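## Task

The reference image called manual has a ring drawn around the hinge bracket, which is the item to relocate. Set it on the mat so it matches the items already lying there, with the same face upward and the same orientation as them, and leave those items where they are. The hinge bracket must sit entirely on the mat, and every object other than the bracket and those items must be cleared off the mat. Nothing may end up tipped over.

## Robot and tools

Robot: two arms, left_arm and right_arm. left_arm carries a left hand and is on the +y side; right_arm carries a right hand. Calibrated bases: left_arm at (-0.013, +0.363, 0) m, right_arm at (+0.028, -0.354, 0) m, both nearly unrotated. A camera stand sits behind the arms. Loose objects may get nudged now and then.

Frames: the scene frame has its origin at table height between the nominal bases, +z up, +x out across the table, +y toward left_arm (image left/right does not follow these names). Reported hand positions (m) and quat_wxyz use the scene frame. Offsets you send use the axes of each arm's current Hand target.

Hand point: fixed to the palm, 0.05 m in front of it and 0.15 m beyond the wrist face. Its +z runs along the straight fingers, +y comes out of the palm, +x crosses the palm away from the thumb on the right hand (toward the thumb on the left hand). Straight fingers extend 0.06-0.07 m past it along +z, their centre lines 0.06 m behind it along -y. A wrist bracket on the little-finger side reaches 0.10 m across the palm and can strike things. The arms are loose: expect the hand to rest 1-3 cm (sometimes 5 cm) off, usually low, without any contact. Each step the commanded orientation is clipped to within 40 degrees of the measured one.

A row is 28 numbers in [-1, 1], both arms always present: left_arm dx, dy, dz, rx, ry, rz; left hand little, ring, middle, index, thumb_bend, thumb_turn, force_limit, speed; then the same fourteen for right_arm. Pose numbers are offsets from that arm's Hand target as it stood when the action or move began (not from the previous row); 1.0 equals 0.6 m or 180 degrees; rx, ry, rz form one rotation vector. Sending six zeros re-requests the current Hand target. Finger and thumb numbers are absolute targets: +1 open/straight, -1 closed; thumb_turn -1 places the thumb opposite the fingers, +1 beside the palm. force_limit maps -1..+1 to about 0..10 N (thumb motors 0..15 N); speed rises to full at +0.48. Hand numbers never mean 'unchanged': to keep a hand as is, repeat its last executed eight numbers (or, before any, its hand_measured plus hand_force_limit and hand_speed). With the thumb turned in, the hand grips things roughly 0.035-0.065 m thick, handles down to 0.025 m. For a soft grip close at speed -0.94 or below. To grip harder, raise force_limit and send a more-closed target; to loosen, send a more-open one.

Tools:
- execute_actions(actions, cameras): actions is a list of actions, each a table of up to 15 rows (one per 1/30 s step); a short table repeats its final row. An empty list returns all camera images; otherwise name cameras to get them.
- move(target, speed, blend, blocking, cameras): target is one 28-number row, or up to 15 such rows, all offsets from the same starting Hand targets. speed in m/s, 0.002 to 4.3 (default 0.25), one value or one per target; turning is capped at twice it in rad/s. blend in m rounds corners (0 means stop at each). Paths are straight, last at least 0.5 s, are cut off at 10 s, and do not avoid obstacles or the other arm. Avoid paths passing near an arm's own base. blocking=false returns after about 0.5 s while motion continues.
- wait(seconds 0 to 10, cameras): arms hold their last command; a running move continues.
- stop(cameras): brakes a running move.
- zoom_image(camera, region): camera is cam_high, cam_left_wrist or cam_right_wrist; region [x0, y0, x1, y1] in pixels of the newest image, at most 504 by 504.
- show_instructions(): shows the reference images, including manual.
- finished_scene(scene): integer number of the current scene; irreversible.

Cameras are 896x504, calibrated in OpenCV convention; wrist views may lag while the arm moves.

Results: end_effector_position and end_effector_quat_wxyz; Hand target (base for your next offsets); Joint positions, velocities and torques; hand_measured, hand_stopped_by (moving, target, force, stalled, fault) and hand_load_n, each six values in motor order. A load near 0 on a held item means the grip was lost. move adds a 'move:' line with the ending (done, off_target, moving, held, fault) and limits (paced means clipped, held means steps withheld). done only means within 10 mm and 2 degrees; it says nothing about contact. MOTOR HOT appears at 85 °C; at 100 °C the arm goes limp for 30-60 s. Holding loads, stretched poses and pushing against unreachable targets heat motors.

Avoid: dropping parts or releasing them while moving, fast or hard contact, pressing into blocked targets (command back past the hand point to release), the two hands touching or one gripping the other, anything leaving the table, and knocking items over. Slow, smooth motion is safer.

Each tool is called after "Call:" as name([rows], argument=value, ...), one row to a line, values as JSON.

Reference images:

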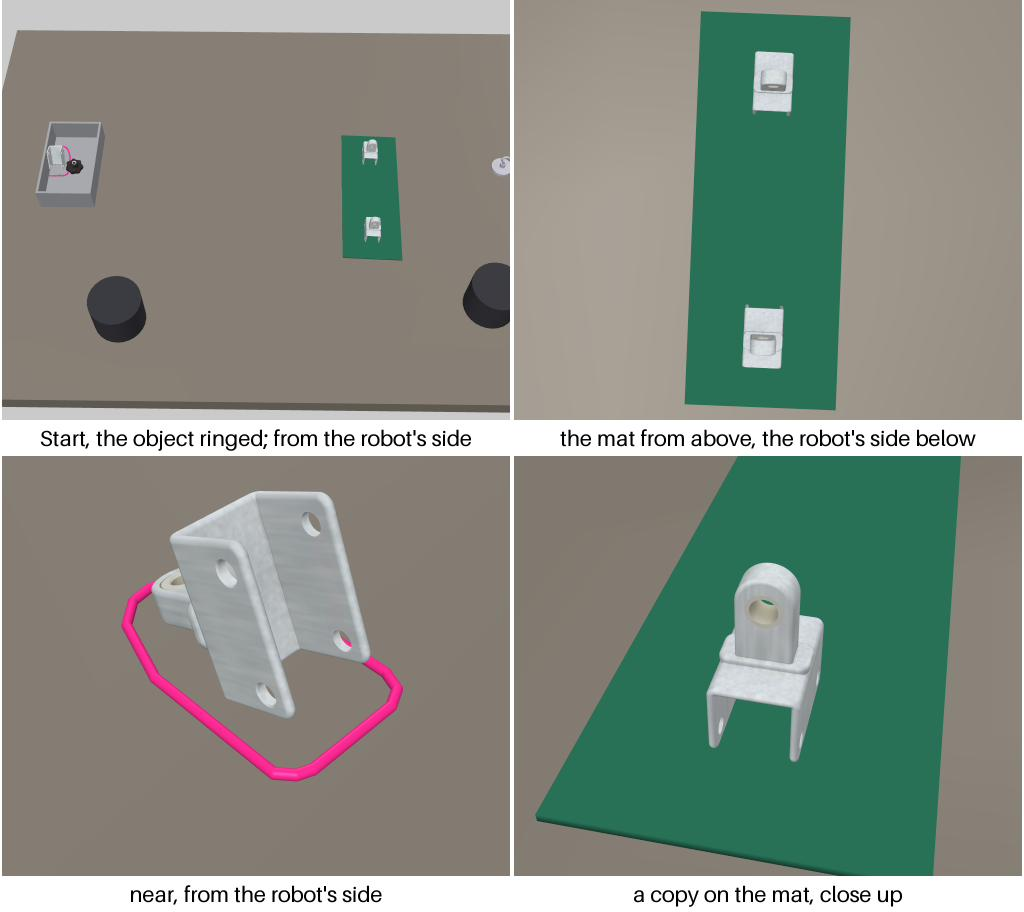

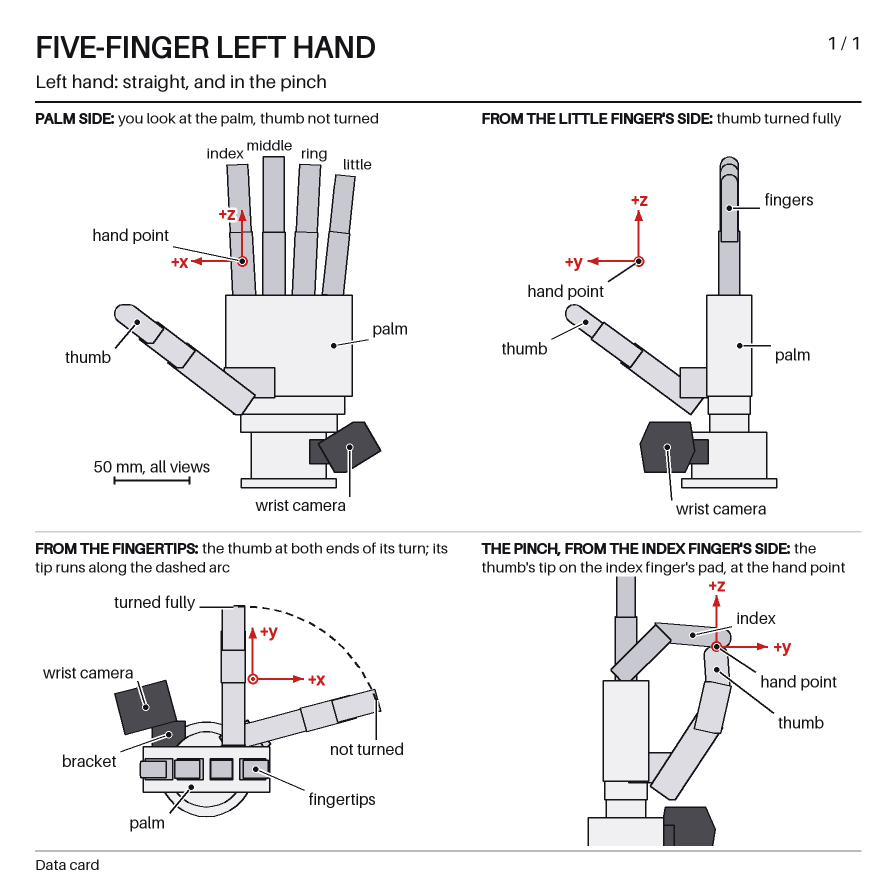

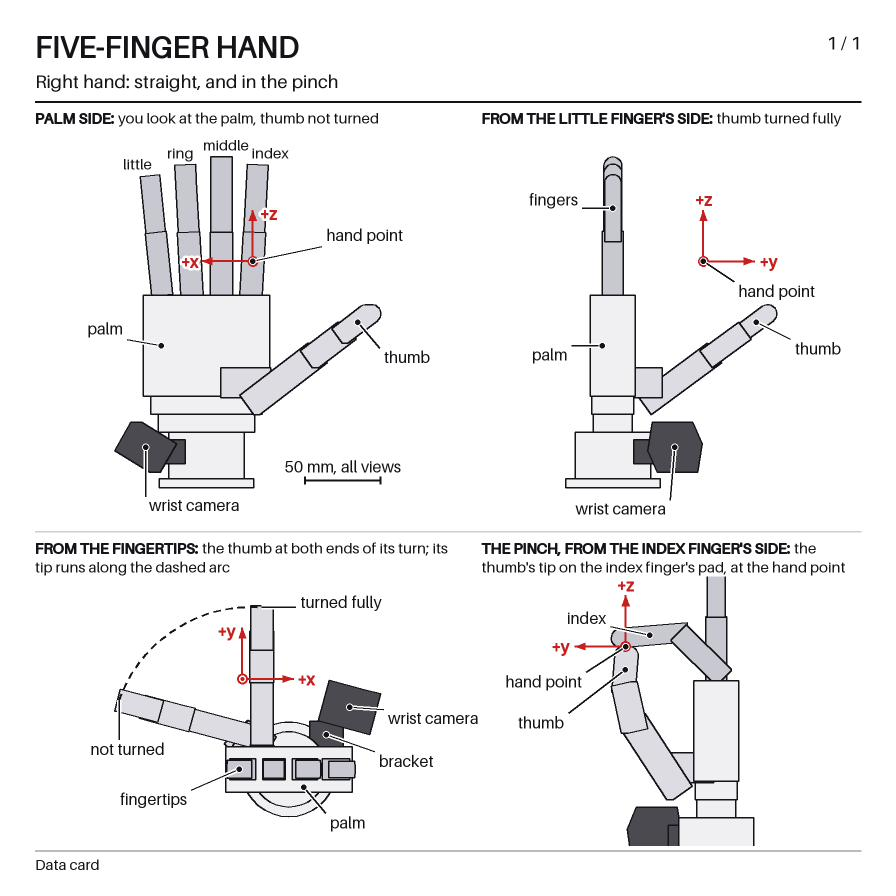

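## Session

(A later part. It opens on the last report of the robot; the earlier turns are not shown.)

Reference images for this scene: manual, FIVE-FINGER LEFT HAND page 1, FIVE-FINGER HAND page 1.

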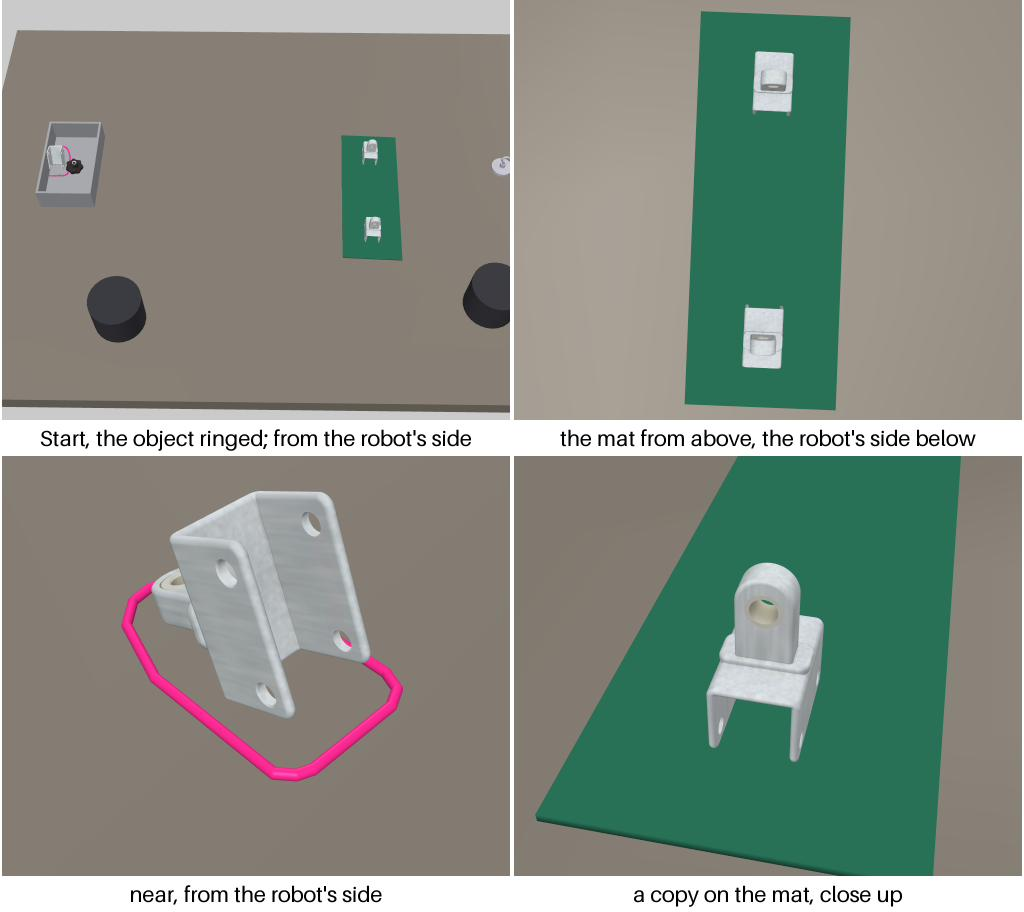

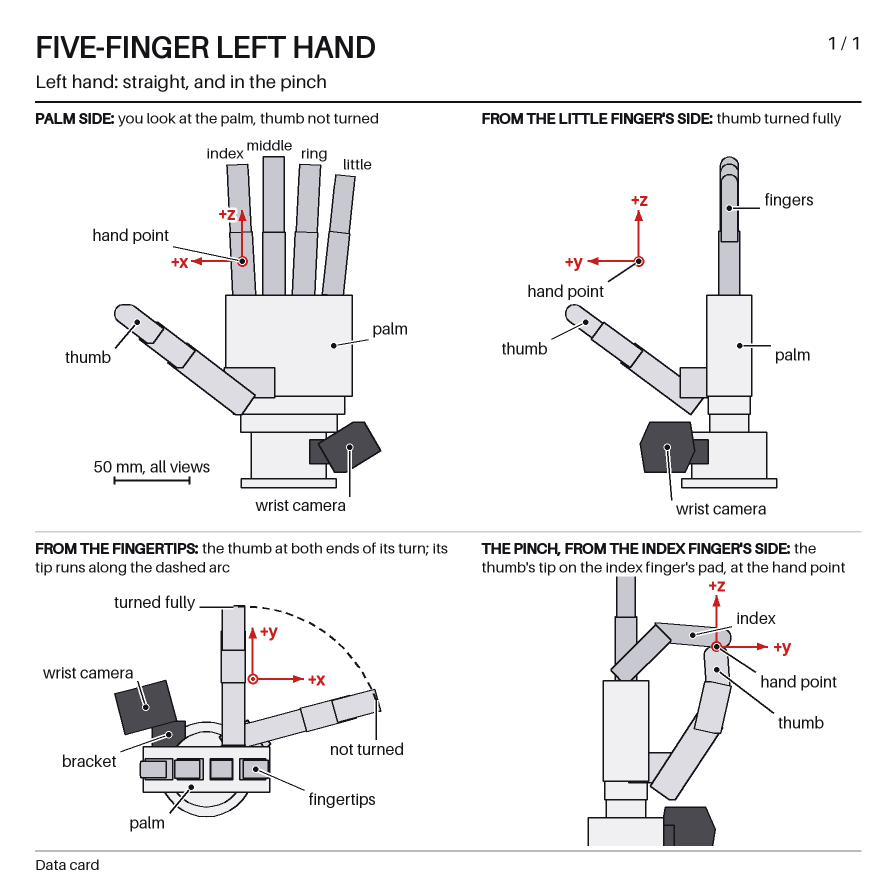

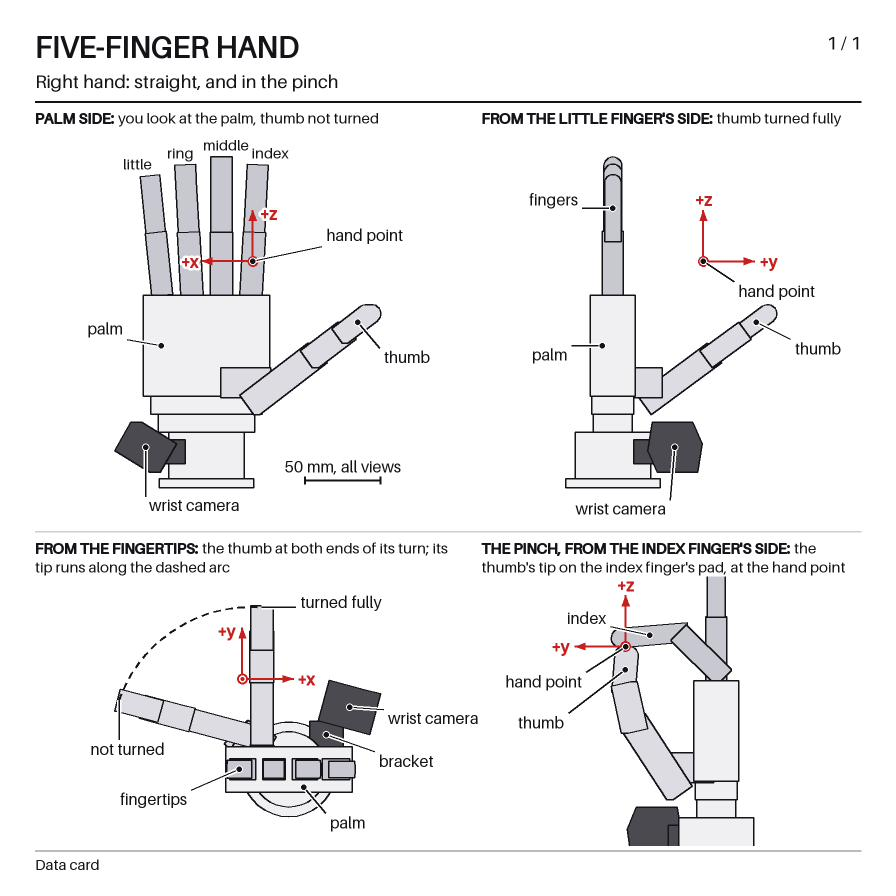

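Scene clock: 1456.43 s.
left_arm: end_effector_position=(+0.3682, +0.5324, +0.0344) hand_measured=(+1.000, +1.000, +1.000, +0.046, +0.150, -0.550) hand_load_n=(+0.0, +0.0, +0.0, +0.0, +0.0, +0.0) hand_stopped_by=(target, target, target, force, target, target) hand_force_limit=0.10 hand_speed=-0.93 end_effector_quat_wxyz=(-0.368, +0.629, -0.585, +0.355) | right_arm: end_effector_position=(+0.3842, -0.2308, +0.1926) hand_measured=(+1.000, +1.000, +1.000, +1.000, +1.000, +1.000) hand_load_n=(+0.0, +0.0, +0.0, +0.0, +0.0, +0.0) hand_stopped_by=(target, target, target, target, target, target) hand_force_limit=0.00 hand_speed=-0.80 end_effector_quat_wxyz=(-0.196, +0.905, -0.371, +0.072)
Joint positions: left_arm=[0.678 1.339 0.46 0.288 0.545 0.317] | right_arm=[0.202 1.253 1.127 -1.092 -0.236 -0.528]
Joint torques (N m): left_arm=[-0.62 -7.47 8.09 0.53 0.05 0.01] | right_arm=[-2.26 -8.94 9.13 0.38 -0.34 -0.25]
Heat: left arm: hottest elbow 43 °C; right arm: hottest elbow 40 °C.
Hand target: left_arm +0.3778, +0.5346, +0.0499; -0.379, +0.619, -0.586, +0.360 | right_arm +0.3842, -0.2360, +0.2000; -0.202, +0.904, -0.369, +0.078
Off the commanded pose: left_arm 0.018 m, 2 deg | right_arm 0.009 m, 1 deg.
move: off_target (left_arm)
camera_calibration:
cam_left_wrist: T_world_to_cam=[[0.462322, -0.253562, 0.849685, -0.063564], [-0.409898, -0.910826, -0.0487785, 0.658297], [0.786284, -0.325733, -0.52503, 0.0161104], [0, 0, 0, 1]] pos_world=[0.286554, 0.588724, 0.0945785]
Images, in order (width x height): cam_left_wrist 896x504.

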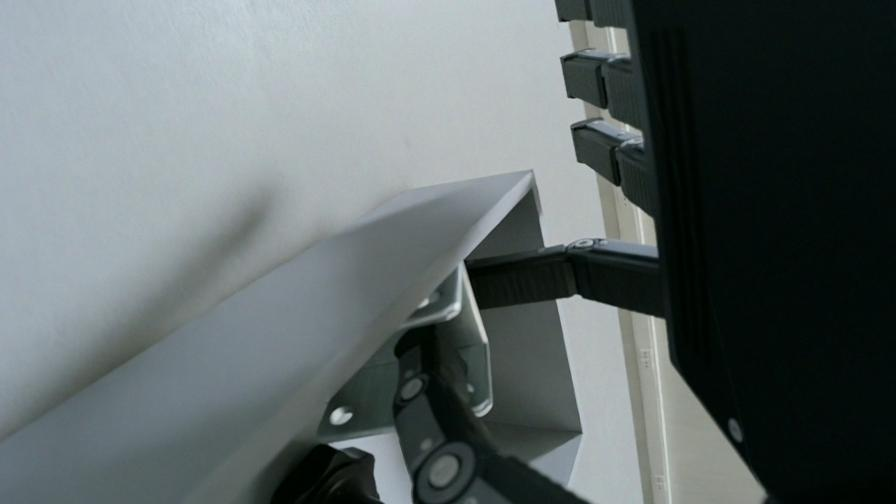

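Call:
move(target=[0,-0.10,-0.05,0,0,0,1,1,1,0.1,0.2,-0.55,0.1,-0.8,0,0,0,0,0,0,1,1,1,1,1,1,0.0,-0.8], speed=0.05, cameras=["cam_high","cam_left_wrist"])

Call:
zoom_image(camera="cam_high", region=[660, 190, 740, 270])

Scene clock: 1498.73 s.
left_arm: end_effector_position=(+0.3597, +0.5254, +0.0856) hand_measured=(+1.000, +1.000, +1.000, +0.100, +0.200, -0.550) hand_load_n=(+0.0, +0.0, +0.0, +0.0, +0.0, +0.0) hand_stopped_by=(target, target, target, target, target, target) hand_force_limit=0.10 hand_speed=-0.80 end_effector_quat_wxyz=(-0.355, +0.637, -0.586, +0.353) | right_arm: end_effector_position=(+0.3842, -0.2308, +0.1926) hand_measured=(+1.000, +1.000, +1.000, +1.000, +1.000, +1.000) hand_load_n=(+0.0, +0.0, +0.0, +0.0, +0.0, +0.0) hand_stopped_by=(target, target, target, target, target, target) hand_force_limit=0.00 hand_speed=-0.80 end_effector_quat_wxyz=(-0.196, +0.905, -0.371, +0.072)
Joint positions: left_arm=[0.678 1.161 0.52 0.02 0.545 0.317] | right_arm=[0.202 1.253 1.127 -1.092 -0.236 -0.528]
Joint torques (N m): left_arm=[-1.03 -6.42 12.01 0.43 0.09 -0.01] | right_arm=[-2.2 -8.88 9.11 0.36 -0.34 -0.25]
Heat: left arm: hottest elbow 45 °C; right arm: hottest elbow 40 °C.
Hand target: left_arm +0.3783, +0.5346, +0.1170; -0.379, +0.619, -0.586, +0.360 | right_arm +0.3842, -0.2360, +0.2000; -0.202, +0.904, -0.369, +0.078
Off the commanded pose: left_arm 0.038 m, 4 deg | right_arm 0.009 m, 1 deg.
move: off_target (left_arm)
camera_calibration:
cam_left_wrist: T_world_to_cam=[[0.482515, -0.237093, 0.843188, -0.120152], [-0.410697, -0.911523, -0.021286, 0.649252], [0.773632, -0.336024, -0.537197, 0.0583675], [0, 0, 0, 1]] pos_world=[0.279466, 0.582934, 0.146486]
Images, in order (width x height): cam_high 896x504, cam_left_wrist 896x504.

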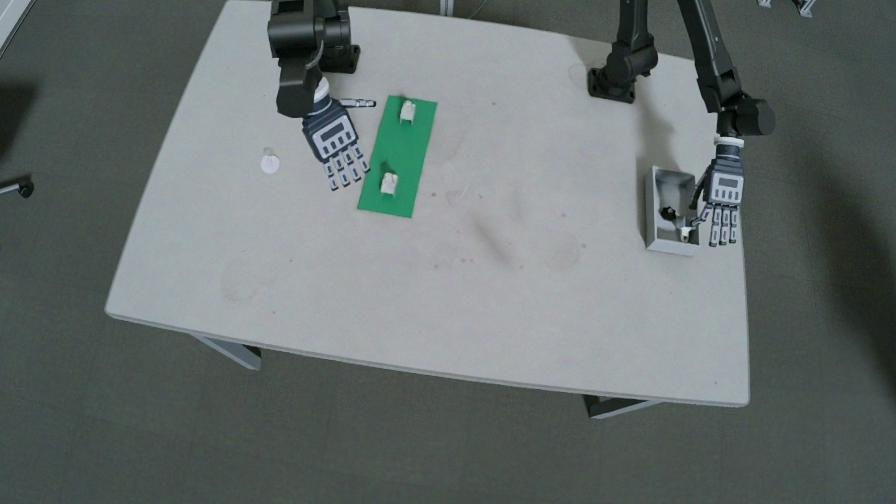

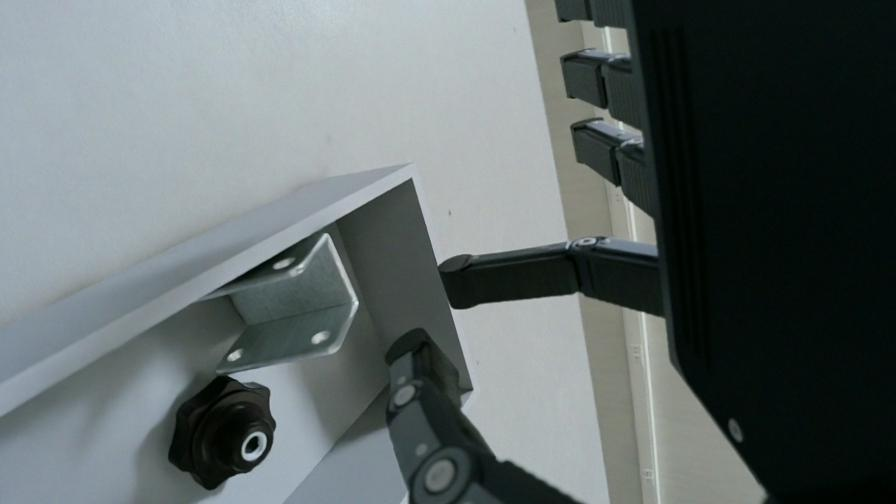

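Scaled by 6.300 from the camera's 896x504 image, which has a finer 1280x720 frame.

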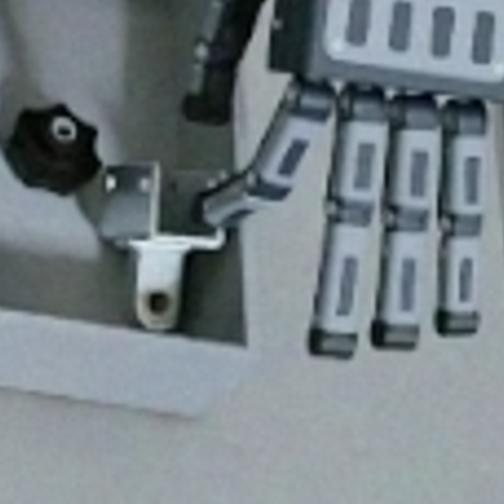

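Call:
move(target=[0.009,0.0577,0.0592,0,0,0,1,1,1,0.0,0.1,-0.55,-0.2,-0.8,0,0,0,0,0,0,1,1,1,1,1,1,0.0,-0.8], speed=0.08, cameras=["cam_left_wrist"])

Scene clock: 1596.73 s.
left_arm: end_effector_position=(+0.3838, +0.5294, +0.0612) hand_measured=(+1.000, +1.000, +1.000, +0.000, +0.100, -0.550) hand_load_n=(+0.0, +0.0, +0.0, +0.0, +0.5, +0.0) hand_stopped_by=(target, target, target, target, target, target) hand_force_limit=-0.20 hand_speed=-0.80 end_effector_quat_wxyz=(-0.367, +0.627, -0.590, +0.352) | right_arm: end_effector_position=(+0.3842, -0.2308, +0.1926) hand_measured=(+1.000, +1.000, +1.000, +1.000, +1.000, +1.000) hand_load_n=(+0.0, +0.0, +0.0, +0.0, +0.0, -0.5) hand_stopped_by=(target, target, target, target, target, target) hand_force_limit=0.00 hand_speed=-0.80 end_effector_quat_wxyz=(-0.196, +0.905, -0.371, +0.072)
Joint positions: left_arm=[0.637 1.285 0.52 0.179 0.51 0.304] | right_arm=[0.202 1.253 1.127 -1.092 -0.236 -0.528]
Joint torques (N m): left_arm=[-0.56 -6.01 7.91 2.33 -0.01 -0.12] | right_arm=[-2.26 -8.82 9.09 0.35 -0.34 -0.25]
Motor temperatures (°C): left_arm=[25 29 54 28 29 26] | right_arm=[26 29 40 29 27 26]
Heat: left arm: hottest elbow 54 °C; right arm: hottest elbow 40 °C.
Hand target: left_arm +0.3945, +0.5301, +0.0701; -0.379, +0.619, -0.586, +0.360 | right_arm +0.3842, -0.2360, +0.2000; -0.202, +0.904, -0.369, +0.078
Off the commanded pose: left_arm 0.014 m, 2 deg | right_arm 0.009 m, 1 deg.
move: off_target (left_arm)
camera_calibration:
cam_left_wrist: T_world_to_cam=[[0.467429, -0.262707, 0.844094, -0.0910382], [-0.415872, -0.90792, -0.0522762, 0.664178], [0.780103, -0.326599, -0.53364, 0.0202651], [0, 0, 0, 1]] pos_world=[0.302958, 0.585722, 0.12238]
Images, in order (width x height): cam_left_wrist 896x504.

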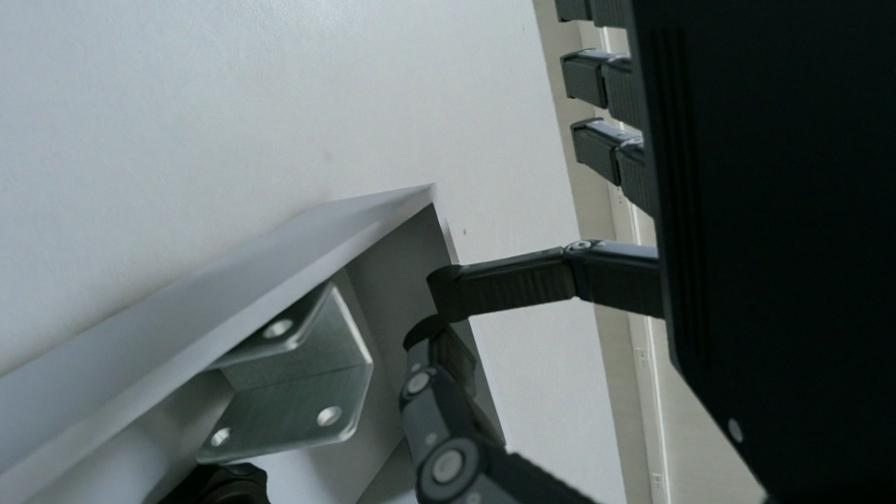

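Call:
move(target=[-0.0127,0.0192,-0.0085,0,0,0,1,1,1,0.0,0.1,-0.55,-0.2,-0.8,0,0,0,0,0,0,1,1,1,1,1,1,0.0,-0.8], speed=0.06, cameras=["cam_left_wrist", "cam_high"])

Call:
zoom_image(camera="cam_high", region=[660, 190, 740, 270])

Scene clock: 1649.97 s.
left_arm: end_effector_position=(+0.3773, +0.5288, +0.0540) hand_measured=(+1.000, +1.000, +1.000, +0.000, +0.100, -0.550) hand_load_n=(+0.0, +0.0, -0.5, +0.0, +0.0, +0.0) hand_stopped_by=(target, target, target, target, target, target) hand_force_limit=-0.20 hand_speed=-0.80 end_effector_quat_wxyz=(-0.362, +0.630, -0.588, +0.356) | right_arm: end_effector_position=(+0.3842, -0.2308, +0.1926) hand_measured=(+1.000, +1.000, +1.000, +1.000, +1.000, +1.000) hand_load_n=(+0.0, +0.0, +0.0, +0.0, +0.0, +0.0) hand_stopped_by=(target, target, target, target, target, target) hand_force_limit=0.00 hand_speed=-0.80 end_effector_quat_wxyz=(-0.196, +0.905, -0.371, +0.072)
Joint positions: left_arm=[0.654 1.294 0.503 0.195 0.531 0.304] | right_arm=[0.202 1.253 1.127 -1.092 -0.236 -0.528]
Joint torques (N m): left_arm=[0.5 -5.77 7.73 2.24 0.43 0.14] | right_arm=[-2.2 -8.88 9.09 0.36 -0.34 -0.25]
Motor temperatures (°C): left_arm=[25 29 49 28 29 26] | right_arm=[26 29 40 29 27 26]
Heat: left arm: hottest elbow 49 °C; right arm: hottest elbow 40 °C.
Hand target: left_arm +0.3844, +0.5372, +0.0621; -0.379, +0.619, -0.586, +0.360 | right_arm +0.3842, -0.2360, +0.2000; -0.202, +0.904, -0.369, +0.078
Off the commanded pose: left_arm 0.014 m, 2 deg | right_arm 0.009 m, 1 deg.
move: off_target (left_arm)
camera_calibration:
cam_left_wrist: T_world_to_cam=[[0.46826, -0.249622, 0.847597, -0.0894797], [-0.416823, -0.908226, -0.0372013, 0.660297], [0.779096, -0.335878, -0.529334, 0.0264003], [0, 0, 0, 1]] pos_world=[0.296558, 0.58623, 0.114381]
Images, in order (width x height): cam_high 896x504, cam_left_wrist 896x504.

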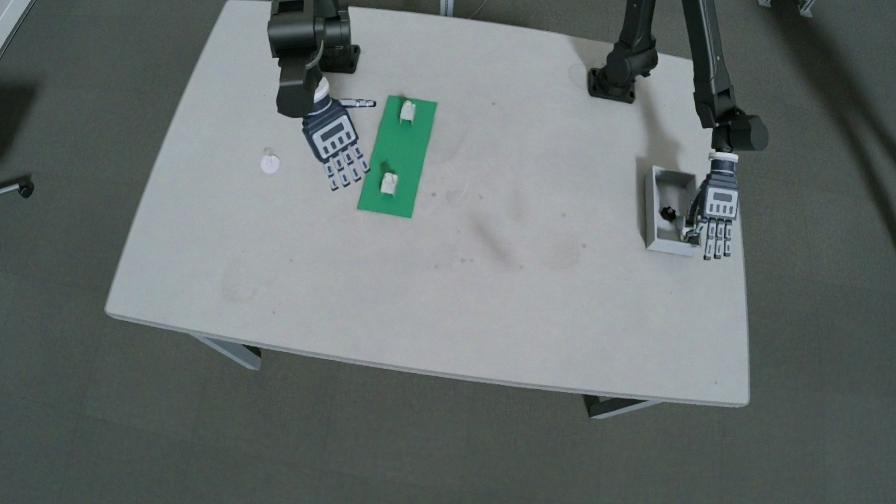

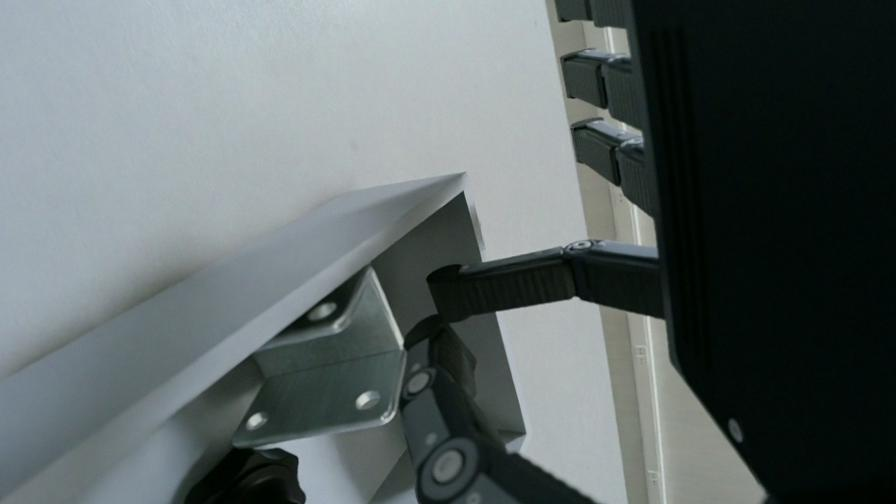

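Scaled by 6.300 from the camera's 896x504 image, which has a finer 1280x720 frame.

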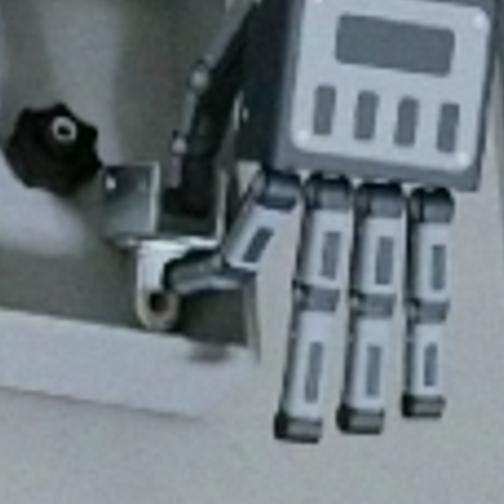

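Call:
move(target=[-0.0152,0.0012,-0.0023,0,0,0,1,1,1,0.0,0.1,-0.55,-0.2,-0.8,0,0,0,0,0,0,1,1,1,1,1,1,0.0,-0.8], speed=0.04)

Scene clock: 1680.50 s.
left_arm: end_effector_position=(+0.3733, +0.5337, +0.0510) hand_measured=(+1.000, +1.000, +1.000, +0.000, +0.100, -0.550) hand_load_n=(+0.0, +0.0, +0.0, +0.0, +0.0, +0.0) hand_stopped_by=(target, target, target, target, target, target) hand_force_limit=-0.20 hand_speed=-0.80 end_effector_quat_wxyz=(-0.359, +0.633, -0.585, +0.359) | right_arm: end_effector_position=(+0.3842, -0.2308, +0.1926) hand_measured=(+1.000, +1.000, +1.000, +1.000, +1.000, +1.000) hand_load_n=(+0.0, +0.0, +0.0, +0.0, +0.0, +0.0) hand_stopped_by=(target, target, target, target, target, target) hand_force_limit=0.00 hand_speed=-0.80 end_effector_quat_wxyz=(-0.196, +0.905, -0.371, +0.072)
Joint positions: left_arm=[0.677 1.305 0.503 0.195 0.553 0.31] | right_arm=[0.202 1.253 1.127 -1.092 -0.236 -0.528]
Joint torques (N m): left_arm=[0.32 -5.89 8.57 1.87 0.49 0.18] | right_arm=[-2.2 -8.88 9.1 0.35 -0.35 -0.26]
Heat: left arm: hottest elbow 47 °C; right arm: hottest elbow 40 °C.
Hand target: left_arm +0.3823, +0.5462, +0.0621; -0.379, +0.619, -0.586, +0.360 | right_arm +0.3842, -0.2360, +0.2000; -0.202, +0.904, -0.369, +0.078
Off the commanded pose: left_arm 0.019 m, 3 deg | right_arm 0.009 m, 1 deg.
move: off_target (left_arm)

Call:
move(target=[-0.003,0.0222,0.0171,0,0,0,1,1,1,0.0,0.1,-0.55,-0.2,-0.8,0,0,0,0,0,0,1,1,1,1,1,1,0.0,-0.8], speed=0.03, cameras=["cam_left_wrist", "cam_high"])

Call:
zoom_image(camera="cam_high", region=[660, 190, 740, 270])

Scene clock: 1691.03 s.
left_arm: end_effector_position=(+0.3783, +0.5374, +0.0383) hand_measured=(+1.000, +1.000, +1.000, +0.000, +0.100, -0.550) hand_load_n=(+0.0, +0.0, +0.0, +0.0, +0.0, +0.5) hand_stopped_by=(target, target, target, target, target, target) hand_force_limit=-0.20 hand_speed=-0.80 end_effector_quat_wxyz=(-0.360, +0.632, -0.585, +0.359) | right_arm: end_effector_position=(+0.3842, -0.2308, +0.1926) hand_measured=(+1.000, +1.000, +1.000, +1.000, +1.000, +1.000) hand_load_n=(+0.0, +0.0, +0.0, +0.0, +0.0, -0.5) hand_stopped_by=(target, target, target, target, target, target) hand_force_limit=0.00 hand_speed=-0.80 end_effector_quat_wxyz=(-0.196, +0.905, -0.371, +0.072)
Joint positions: left_arm=[0.677 1.362 0.503 0.255 0.554 0.31] | right_arm=[0.202 1.253 1.127 -1.092 -0.236 -0.528]
Joint torques (N m): left_arm=[0.09 -6.07 7.51 2.21 0.34 0.16] | right_arm=[-2.32 -8.88 9.1 0.35 -0.34 -0.26]
Heat: left arm: hottest elbow 47 °C; right arm: hottest elbow 40 °C.
Hand target: left_arm +0.3853, +0.5482, +0.0456; -0.379, +0.619, -0.586, +0.360 | right_arm +0.3842, -0.2360, +0.2000; -0.202, +0.904, -0.369, +0.078
Off the commanded pose: left_arm 0.015 m, 3 deg | right_arm 0.009 m, 1 deg.
move: off_target (left_arm)
camera_calibration:
cam_left_wrist: T_world_to_cam=[[0.466978, -0.240991, 0.850797, -0.0787518], [-0.415753, -0.909006, -0.0292836, 0.667659], [0.780436, -0.340047, -0.524678, 0.0217816], [0, 0, 0, 1]] pos_world=[0.297357, 0.595335, 0.0979815]
Images, in order (width x height): cam_high 896x504, cam_left_wrist 896x504.

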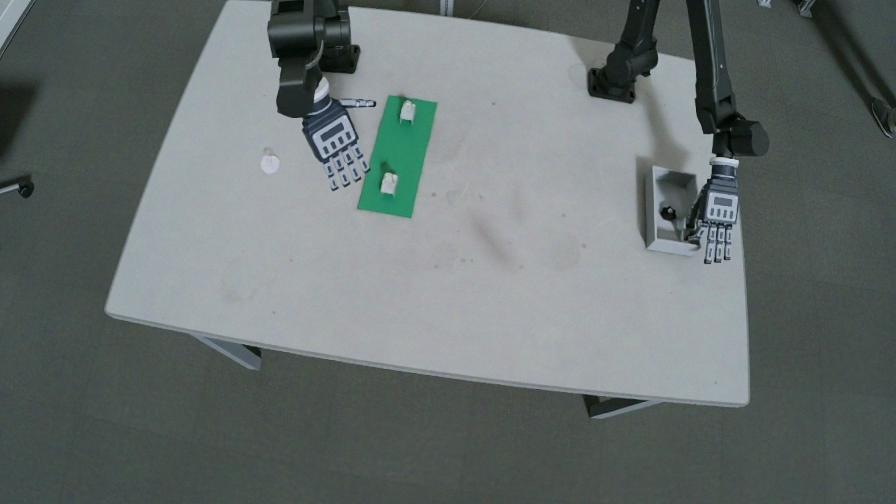

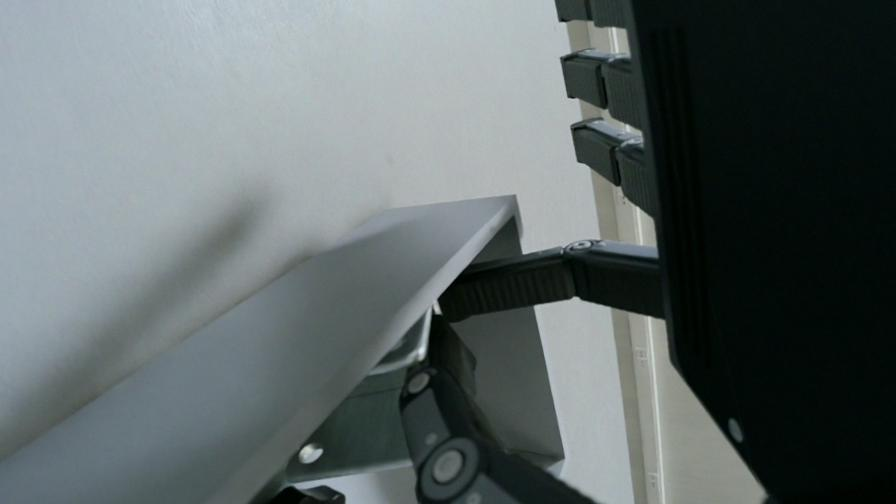

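Scaled by 6.300 from the camera's 896x504 image, which has a finer 1280x720 frame.

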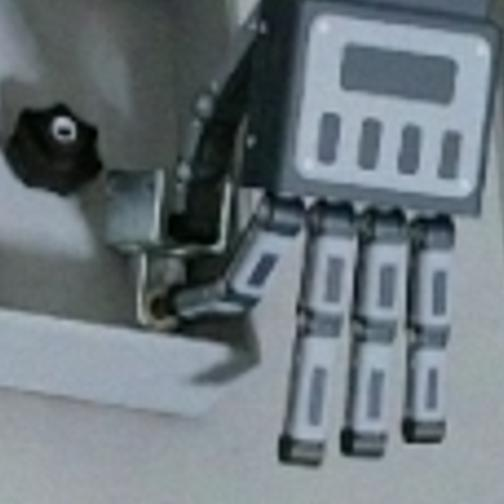

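Call:
move(target=[-0.0002,0.0149,0.0038,0,0,0,1,1,1,0.0,0.1,-0.55,-0.5,-0.8,0,0,0,0,0,0,1,1,1,1,1,1,0.0,-0.8], speed=0.03)

Call:
execute_actions([
  [[0,0,0,0,0,0,1,1,1,-0.45,0.1,-0.55,-0.5,-0.93,0,0,0,0,0,0,1,1,1,1,1,1,0.0,-0.8]],
  [[0,0,0,0,0,0,1,1,1,-0.45,0.1,-0.55,-0.5,-0.93,0,0,0,0,0,0,1,1,1,1,1,1,0.0,-0.8]],
  [[0,0,0,0,0,0,1,1,1,-0.45,0.1,-0.55,-0.5,-0.93,0,0,0,0,0,0,1,1,1,1,1,1,0.0,-0.8]],
  [[0,0,0,0,0,0,1,1,1,-0.45,0.1,-0.55,-0.5,-0.93,0,0,0,0,0,0,1,1,1,1,1,1,0.0,-0.8]],
  [[0,0,0,0,0,0,1,1,1,-0.45,0.1,-0.55,-0.5,-0.93,0,0,0,0,0,0,1,1,1,1,1,1,0.0,-0.8]],
  [[0,0,0,0,0,0,1,1,1,-0.45,0.1,-0.55,-0.5,-0.93,0,0,0,0,0,0,1,1,1,1,1,1,0.0,-0.8]],
  [[0,0,0,0,0,0,1,1,1,-0.45,0.1,-0.55,-0.5,-0.93,0,0,0,0,0,0,1,1,1,1,1,1,0.0,-0.8]],
  [[0,0,0,0,0,0,1,1,1,-0.45,0.1,-0.55,-0.5,-0.93,0,0,0,0,0,0,1,1,1,1,1,1,0.0,-0.8]],
], cameras=["cam_left_wrist", "cam_high"])

Call:
zoom_image(camera="cam_high", region=[660, 190, 740, 270])

Scene clock: 1712.43 s.
left_arm: end_effector_position=(+0.3770, +0.5391, +0.0300) hand_measured=(+1.000, +1.000, +1.000, +0.000, +0.100, -0.550) hand_load_n=(+0.0, +0.0, +0.0, +0.0, +0.5, +0.5) hand_stopped_by=(target, target, target, target, target, target) hand_force_limit=-0.50 hand_speed=-0.80 end_effector_quat_wxyz=(-0.360, +0.633, -0.584, +0.360) | right_arm: end_effector_position=(+0.3842, -0.2308, +0.1926) hand_measured=(+1.000, +1.000, +1.000, +1.000, +1.000, +1.000) hand_load_n=(+0.0, +0.0, +0.0, +0.5, +0.0, +0.0) hand_stopped_by=(target, target, target, target, target, target) hand_force_limit=0.00 hand_speed=-0.80 end_effector_quat_wxyz=(-0.196, +0.905, -0.371, +0.072)
Joint positions: left_arm=[0.683 1.388 0.494 0.29 0.557 0.31] | right_arm=[0.202 1.253 1.127 -1.092 -0.236 -0.528]
Joint torques (N m): left_arm=[0.38 -6.36 6.97 2.32 0.35 0.21] | right_arm=[-2.2 -8.94 9.09 0.38 -0.34 -0.25]
Heat: left arm: hottest elbow 46 °C; right arm: hottest elbow 40 °C.
Hand target: left_arm +0.3833, +0.5482, +0.0366; -0.379, +0.619, -0.586, +0.360 | right_arm +0.3842, -0.2360, +0.2000; -0.202, +0.904, -0.369, +0.078
Off the commanded pose: left_arm 0.013 m, 3 deg | right_arm 0.009 m, 1 deg.
move: off_target (left_arm)

Scene clock: 1716.73 s.
left_arm: end_effector_position=(+0.3770, +0.5391, +0.0300) hand_measured=(+1.000, +1.000, +1.000, -0.188, +0.100, -0.550) hand_load_n=(+0.0, +0.0, -0.5, +4.5, +1.0, +0.0) hand_stopped_by=(target, target, target, force, target, target) hand_force_limit=-0.50 hand_speed=-0.93 end_effector_quat_wxyz=(-0.360, +0.633, -0.584, +0.360) | right_arm: end_effector_position=(+0.3842, -0.2308, +0.1926) hand_measured=(+1.000, +1.000, +1.000, +1.000, +1.000, +1.000) hand_load_n=(+0.0, +0.0, +0.0, +0.0, +0.0, +0.0) hand_stopped_by=(target, target, target, target, target, target) hand_force_limit=0.00 hand_speed=-0.80 end_effector_quat_wxyz=(-0.196, +0.905, -0.371, +0.072)
Joint positions: left_arm=[0.683 1.388 0.494 0.29 0.557 0.31] | right_arm=[0.202 1.253 1.127 -1.092 -0.236 -0.528]
Joint torques (N m): left_arm=[-0.03 -6.65 7.05 2.29 0.37 0.15] | right_arm=[-2.26 -8.88 9.14 0.39 -0.33 -0.25]
Heat: left arm: hottest elbow 46 °C; right arm: hottest elbow 40 °C.
Hand target: left_arm +0.3833, +0.5482, +0.0366; -0.379, +0.619, -0.586, +0.360 | right_arm +0.3842, -0.2360, +0.2000; -0.202, +0.904, -0.369, +0.078
Off the commanded pose: left_arm 0.013 m, 3 deg | right_arm 0.009 m, 1 deg.
camera_calibration:
cam_left_wrist: T_world_to_cam=[[0.466878, -0.238209, 0.851635, -0.0722726], [-0.412455, -0.91053, -0.0285687, 0.667931], [0.782244, -0.337923, -0.523357, 0.0171003], [0, 0, 0, 1]] pos_world=[0.295857, 0.596734, 0.0895814]
Images, in order (width x height): cam_high 896x504, cam_left_wrist 896x504.

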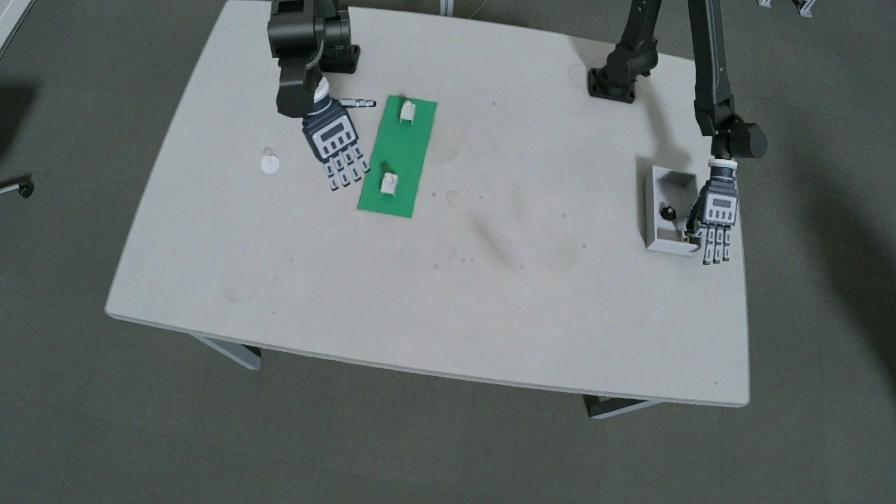

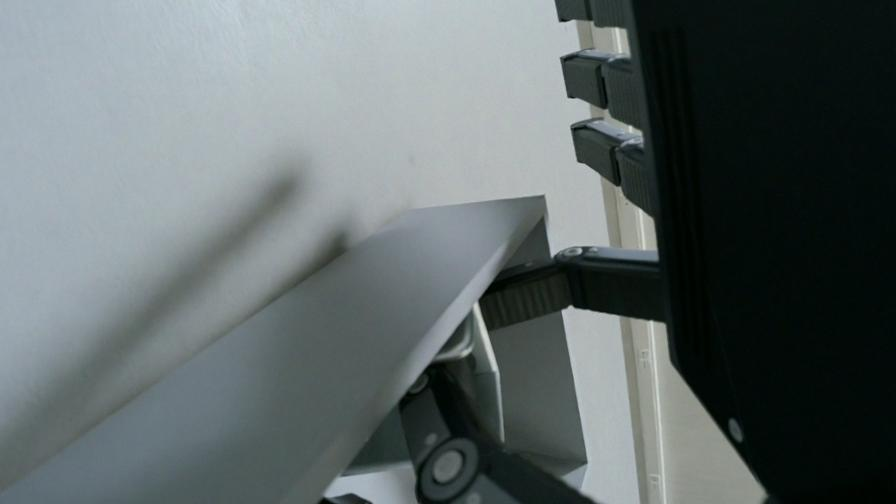

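Scaled by 6.300 from the camera's 896x504 image, which has a finer 1280x720 frame.

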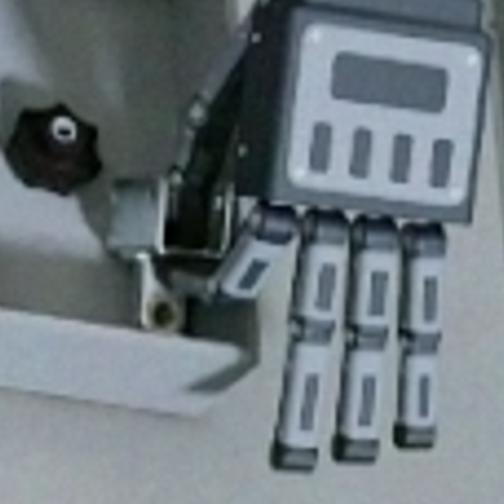

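Call:
execute_actions([
  [[0,0,0,0,0,0,1,1,1,-0.5,0.1,-0.55,0.2,-0.93,0,0,0,0,0,0,1,1,1,1,1,1,0.0,-0.8]],
  [[0,0,0,0,0,0,1,1,1,-0.5,0.1,-0.55,0.2,-0.93,0,0,0,0,0,0,1,1,1,1,1,1,0.0,-0.8]],
  [[0,0,0,0,0,0,1,1,1,-0.5,0.1,-0.55,0.2,-0.93,0,0,0,0,0,0,1,1,1,1,1,1,0.0,-0.8]],
])

Call:
move(target=[0,-0.0446,-0.0227,0,0,0,1,1,1,-0.5,0.1,-0.55,0.2,-0.93,0,0,0,0,0,0,1,1,1,1,1,1,0.0,-0.8], speed=0.02, cameras=["cam_left_wrist"])

Scene clock: 1729.53 s.
left_arm: end_effector_position=(+0.3770, +0.5391, +0.0300) hand_measured=(+1.000, +1.000, +1.000, -0.194, +0.100, -0.550) hand_load_n=(+0.0, +0.0, +0.0, +8.0, +1.0, -0.5) hand_stopped_by=(target, target, target, force, target, target) hand_force_limit=0.20 hand_speed=-0.93 end_effector_quat_wxyz=(-0.360, +0.633, -0.584, +0.360) | right_arm: end_effector_position=(+0.3842, -0.2308, +0.1926) hand_measured=(+1.000, +1.000, +1.000, +1.000, +1.000, +1.000) hand_load_n=(+0.0, +0.0, +0.0, +0.0, +0.0, +0.0) hand_stopped_by=(target, target, target, target, target, target) hand_force_limit=0.00 hand_speed=-0.80 end_effector_quat_wxyz=(-0.196, +0.905, -0.371, +0.072)
Joint positions: left_arm=[0.683 1.388 0.494 0.29 0.557 0.31] | right_arm=[0.202 1.253 1.127 -1.092 -0.236 -0.528]
Joint torques (N m): left_arm=[0.03 -7.06 6.9 2.32 0.39 0.17] | right_arm=[-2.2 -8.88 9.11 0.35 -0.34 -0.25]
Heat: left arm: hottest elbow 46 °C; right arm: hottest elbow 40 °C.
Hand target: left_arm +0.3833, +0.5482, +0.0366; -0.379, +0.619, -0.586, +0.360 | right_arm +0.3842, -0.2360, +0.2000; -0.202, +0.904, -0.369, +0.078
Off the commanded pose: left_arm 0.013 m, 3 deg | right_arm 0.009 m, 1 deg.

Scene clock: 1731.70 s.
left_arm: end_effector_position=(+0.3697, +0.5338, +0.0404) hand_measured=(+1.000, +1.000, +1.000, -0.194, +0.100, -0.550) hand_load_n=(+0.0, +0.0, +0.0, +8.0, +1.0, -0.5) hand_stopped_by=(target, target, target, force, target, target) hand_force_limit=0.20 hand_speed=-0.93 end_effector_quat_wxyz=(-0.353, +0.635, -0.587, +0.356) | right_arm: end_effector_position=(+0.3842, -0.2308, +0.1926) hand_measured=(+1.000, +1.000, +1.000, +1.000, +1.000, +1.000) hand_load_n=(+0.0, +0.0, +0.0, +0.0, +0.0, +0.0) hand_stopped_by=(target, target, target, target, target, target) hand_force_limit=0.00 hand_speed=-0.80 end_effector_quat_wxyz=(-0.196, +0.905, -0.371, +0.072)
Joint positions: left_arm=[0.683 1.33 0.494 0.212 0.557 0.321] | right_arm=[0.202 1.253 1.127 -1.092 -0.236 -0.528]
Joint torques (N m): left_arm=[0.44 -8.35 9.68 0.47 0.37 0.22] | right_arm=[-2.26 -8.88 9.11 0.36 -0.34 -0.25]
Heat: left arm: hottest elbow 46 °C; right arm: hottest elbow 40 °C.
Hand target: left_arm +0.3833, +0.5482, +0.0666; -0.379, +0.619, -0.586, +0.360 | right_arm +0.3842, -0.2360, +0.2000; -0.202, +0.904, -0.369, +0.078
Off the commanded pose: left_arm 0.033 m, 4 deg | right_arm 0.009 m, 1 deg.
move: off_target (left_arm)
camera_calibration:
cam_left_wrist: T_world_to_cam=[[0.478983, -0.237827, 0.844993, -0.0832979], [-0.417578, -0.908443, -0.0189819, 0.660839], [0.772143, -0.343759, -0.53444, 0.0337834], [0, 0, 0, 1]] pos_world=[0.289764, 0.592137, 0.100985]
Images, in order (width x height): cam_left_wrist 896x504.

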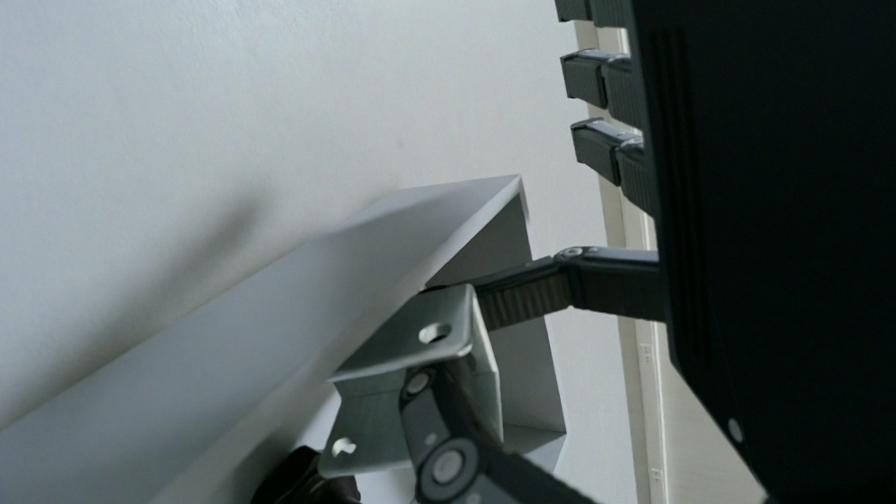

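Call:
move(target=[0,-0.1485,-0.0757,0,0,0,1,1,1,-0.5,0.1,-0.55,0.2,-0.93,0,0,0,0,0,0,1,1,1,1,1,1,0.0,-0.8], speed=0.06, cameras=["cam_left_wrist"])

Scene clock: 1760.03 s.
left_arm: end_effector_position=(+0.3674, +0.5320, +0.1267) hand_measured=(+1.000, +1.000, +1.000, -0.194, +0.100, -0.550) hand_load_n=(-0.5, +0.0, -0.5, +8.0, +1.5, -0.5) hand_stopped_by=(target, target, target, force, target, target) hand_force_limit=0.20 hand_speed=-0.93 end_effector_quat_wxyz=(-0.345, +0.640, -0.588, +0.355) | right_arm: end_effector_position=(+0.3842, -0.2308, +0.1926) hand_measured=(+1.000, +1.000, +1.000, +1.000, +1.000, +1.000) hand_load_n=(+0.0, +0.0, -0.5, +0.0, +0.0, +0.0) hand_stopped_by=(target, target, target, target, target, target) hand_force_limit=0.00 hand_speed=-0.80 end_effector_quat_wxyz=(-0.196, +0.905, -0.371, +0.072)
Joint positions: left_arm=[0.683 1.12 0.627 -0.152 0.557 0.321] | right_arm=[0.202 1.253 1.127 -1.092 -0.236 -0.528]
Joint torques (N m): left_arm=[-0.09 -6.89 13.45 0.61 0.35 0.15] | right_arm=[-2.26 -8.94 9.1 0.36 -0.35 -0.25]
Heat: left arm: hottest elbow 47 °C; right arm: hottest elbow 40 °C.
Hand target: left_arm +0.3832, +0.5482, +0.1666; -0.379, +0.619, -0.586, +0.360 | right_arm +0.3842, -0.2360, +0.2000; -0.202, +0.904, -0.369, +0.078
Off the commanded pose: left_arm 0.046 m, 5 deg | right_arm 0.009 m, 1 deg.
move: off_target (left_arm)
camera_calibration:
cam_left_wrist: T_world_to_cam=[[0.491898, -0.227183, 0.840491, -0.165459], [-0.417795, -0.908541, -0.0010622, 0.657709], [0.763861, -0.35063, -0.541825, 0.0886343], [0, 0, 0, 1]] pos_world=[0.288472, 0.591043, 0.18779]
Images, in order (width x height): cam_left_wrist 896x504.

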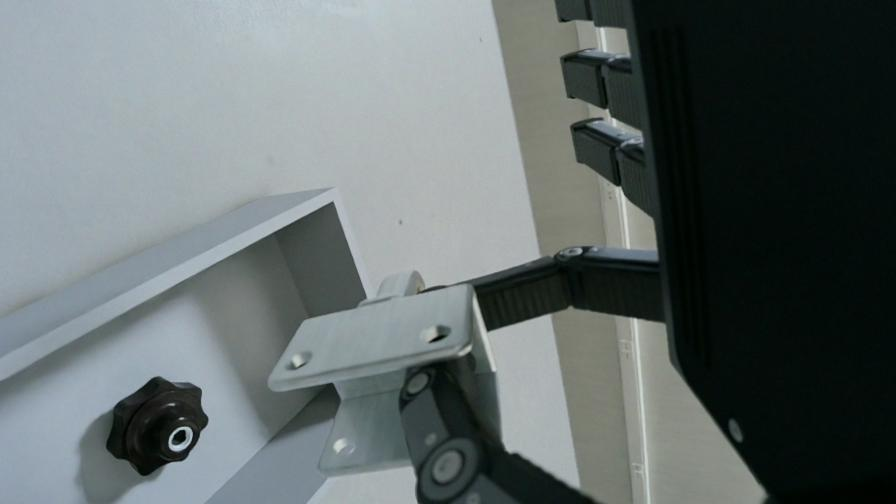

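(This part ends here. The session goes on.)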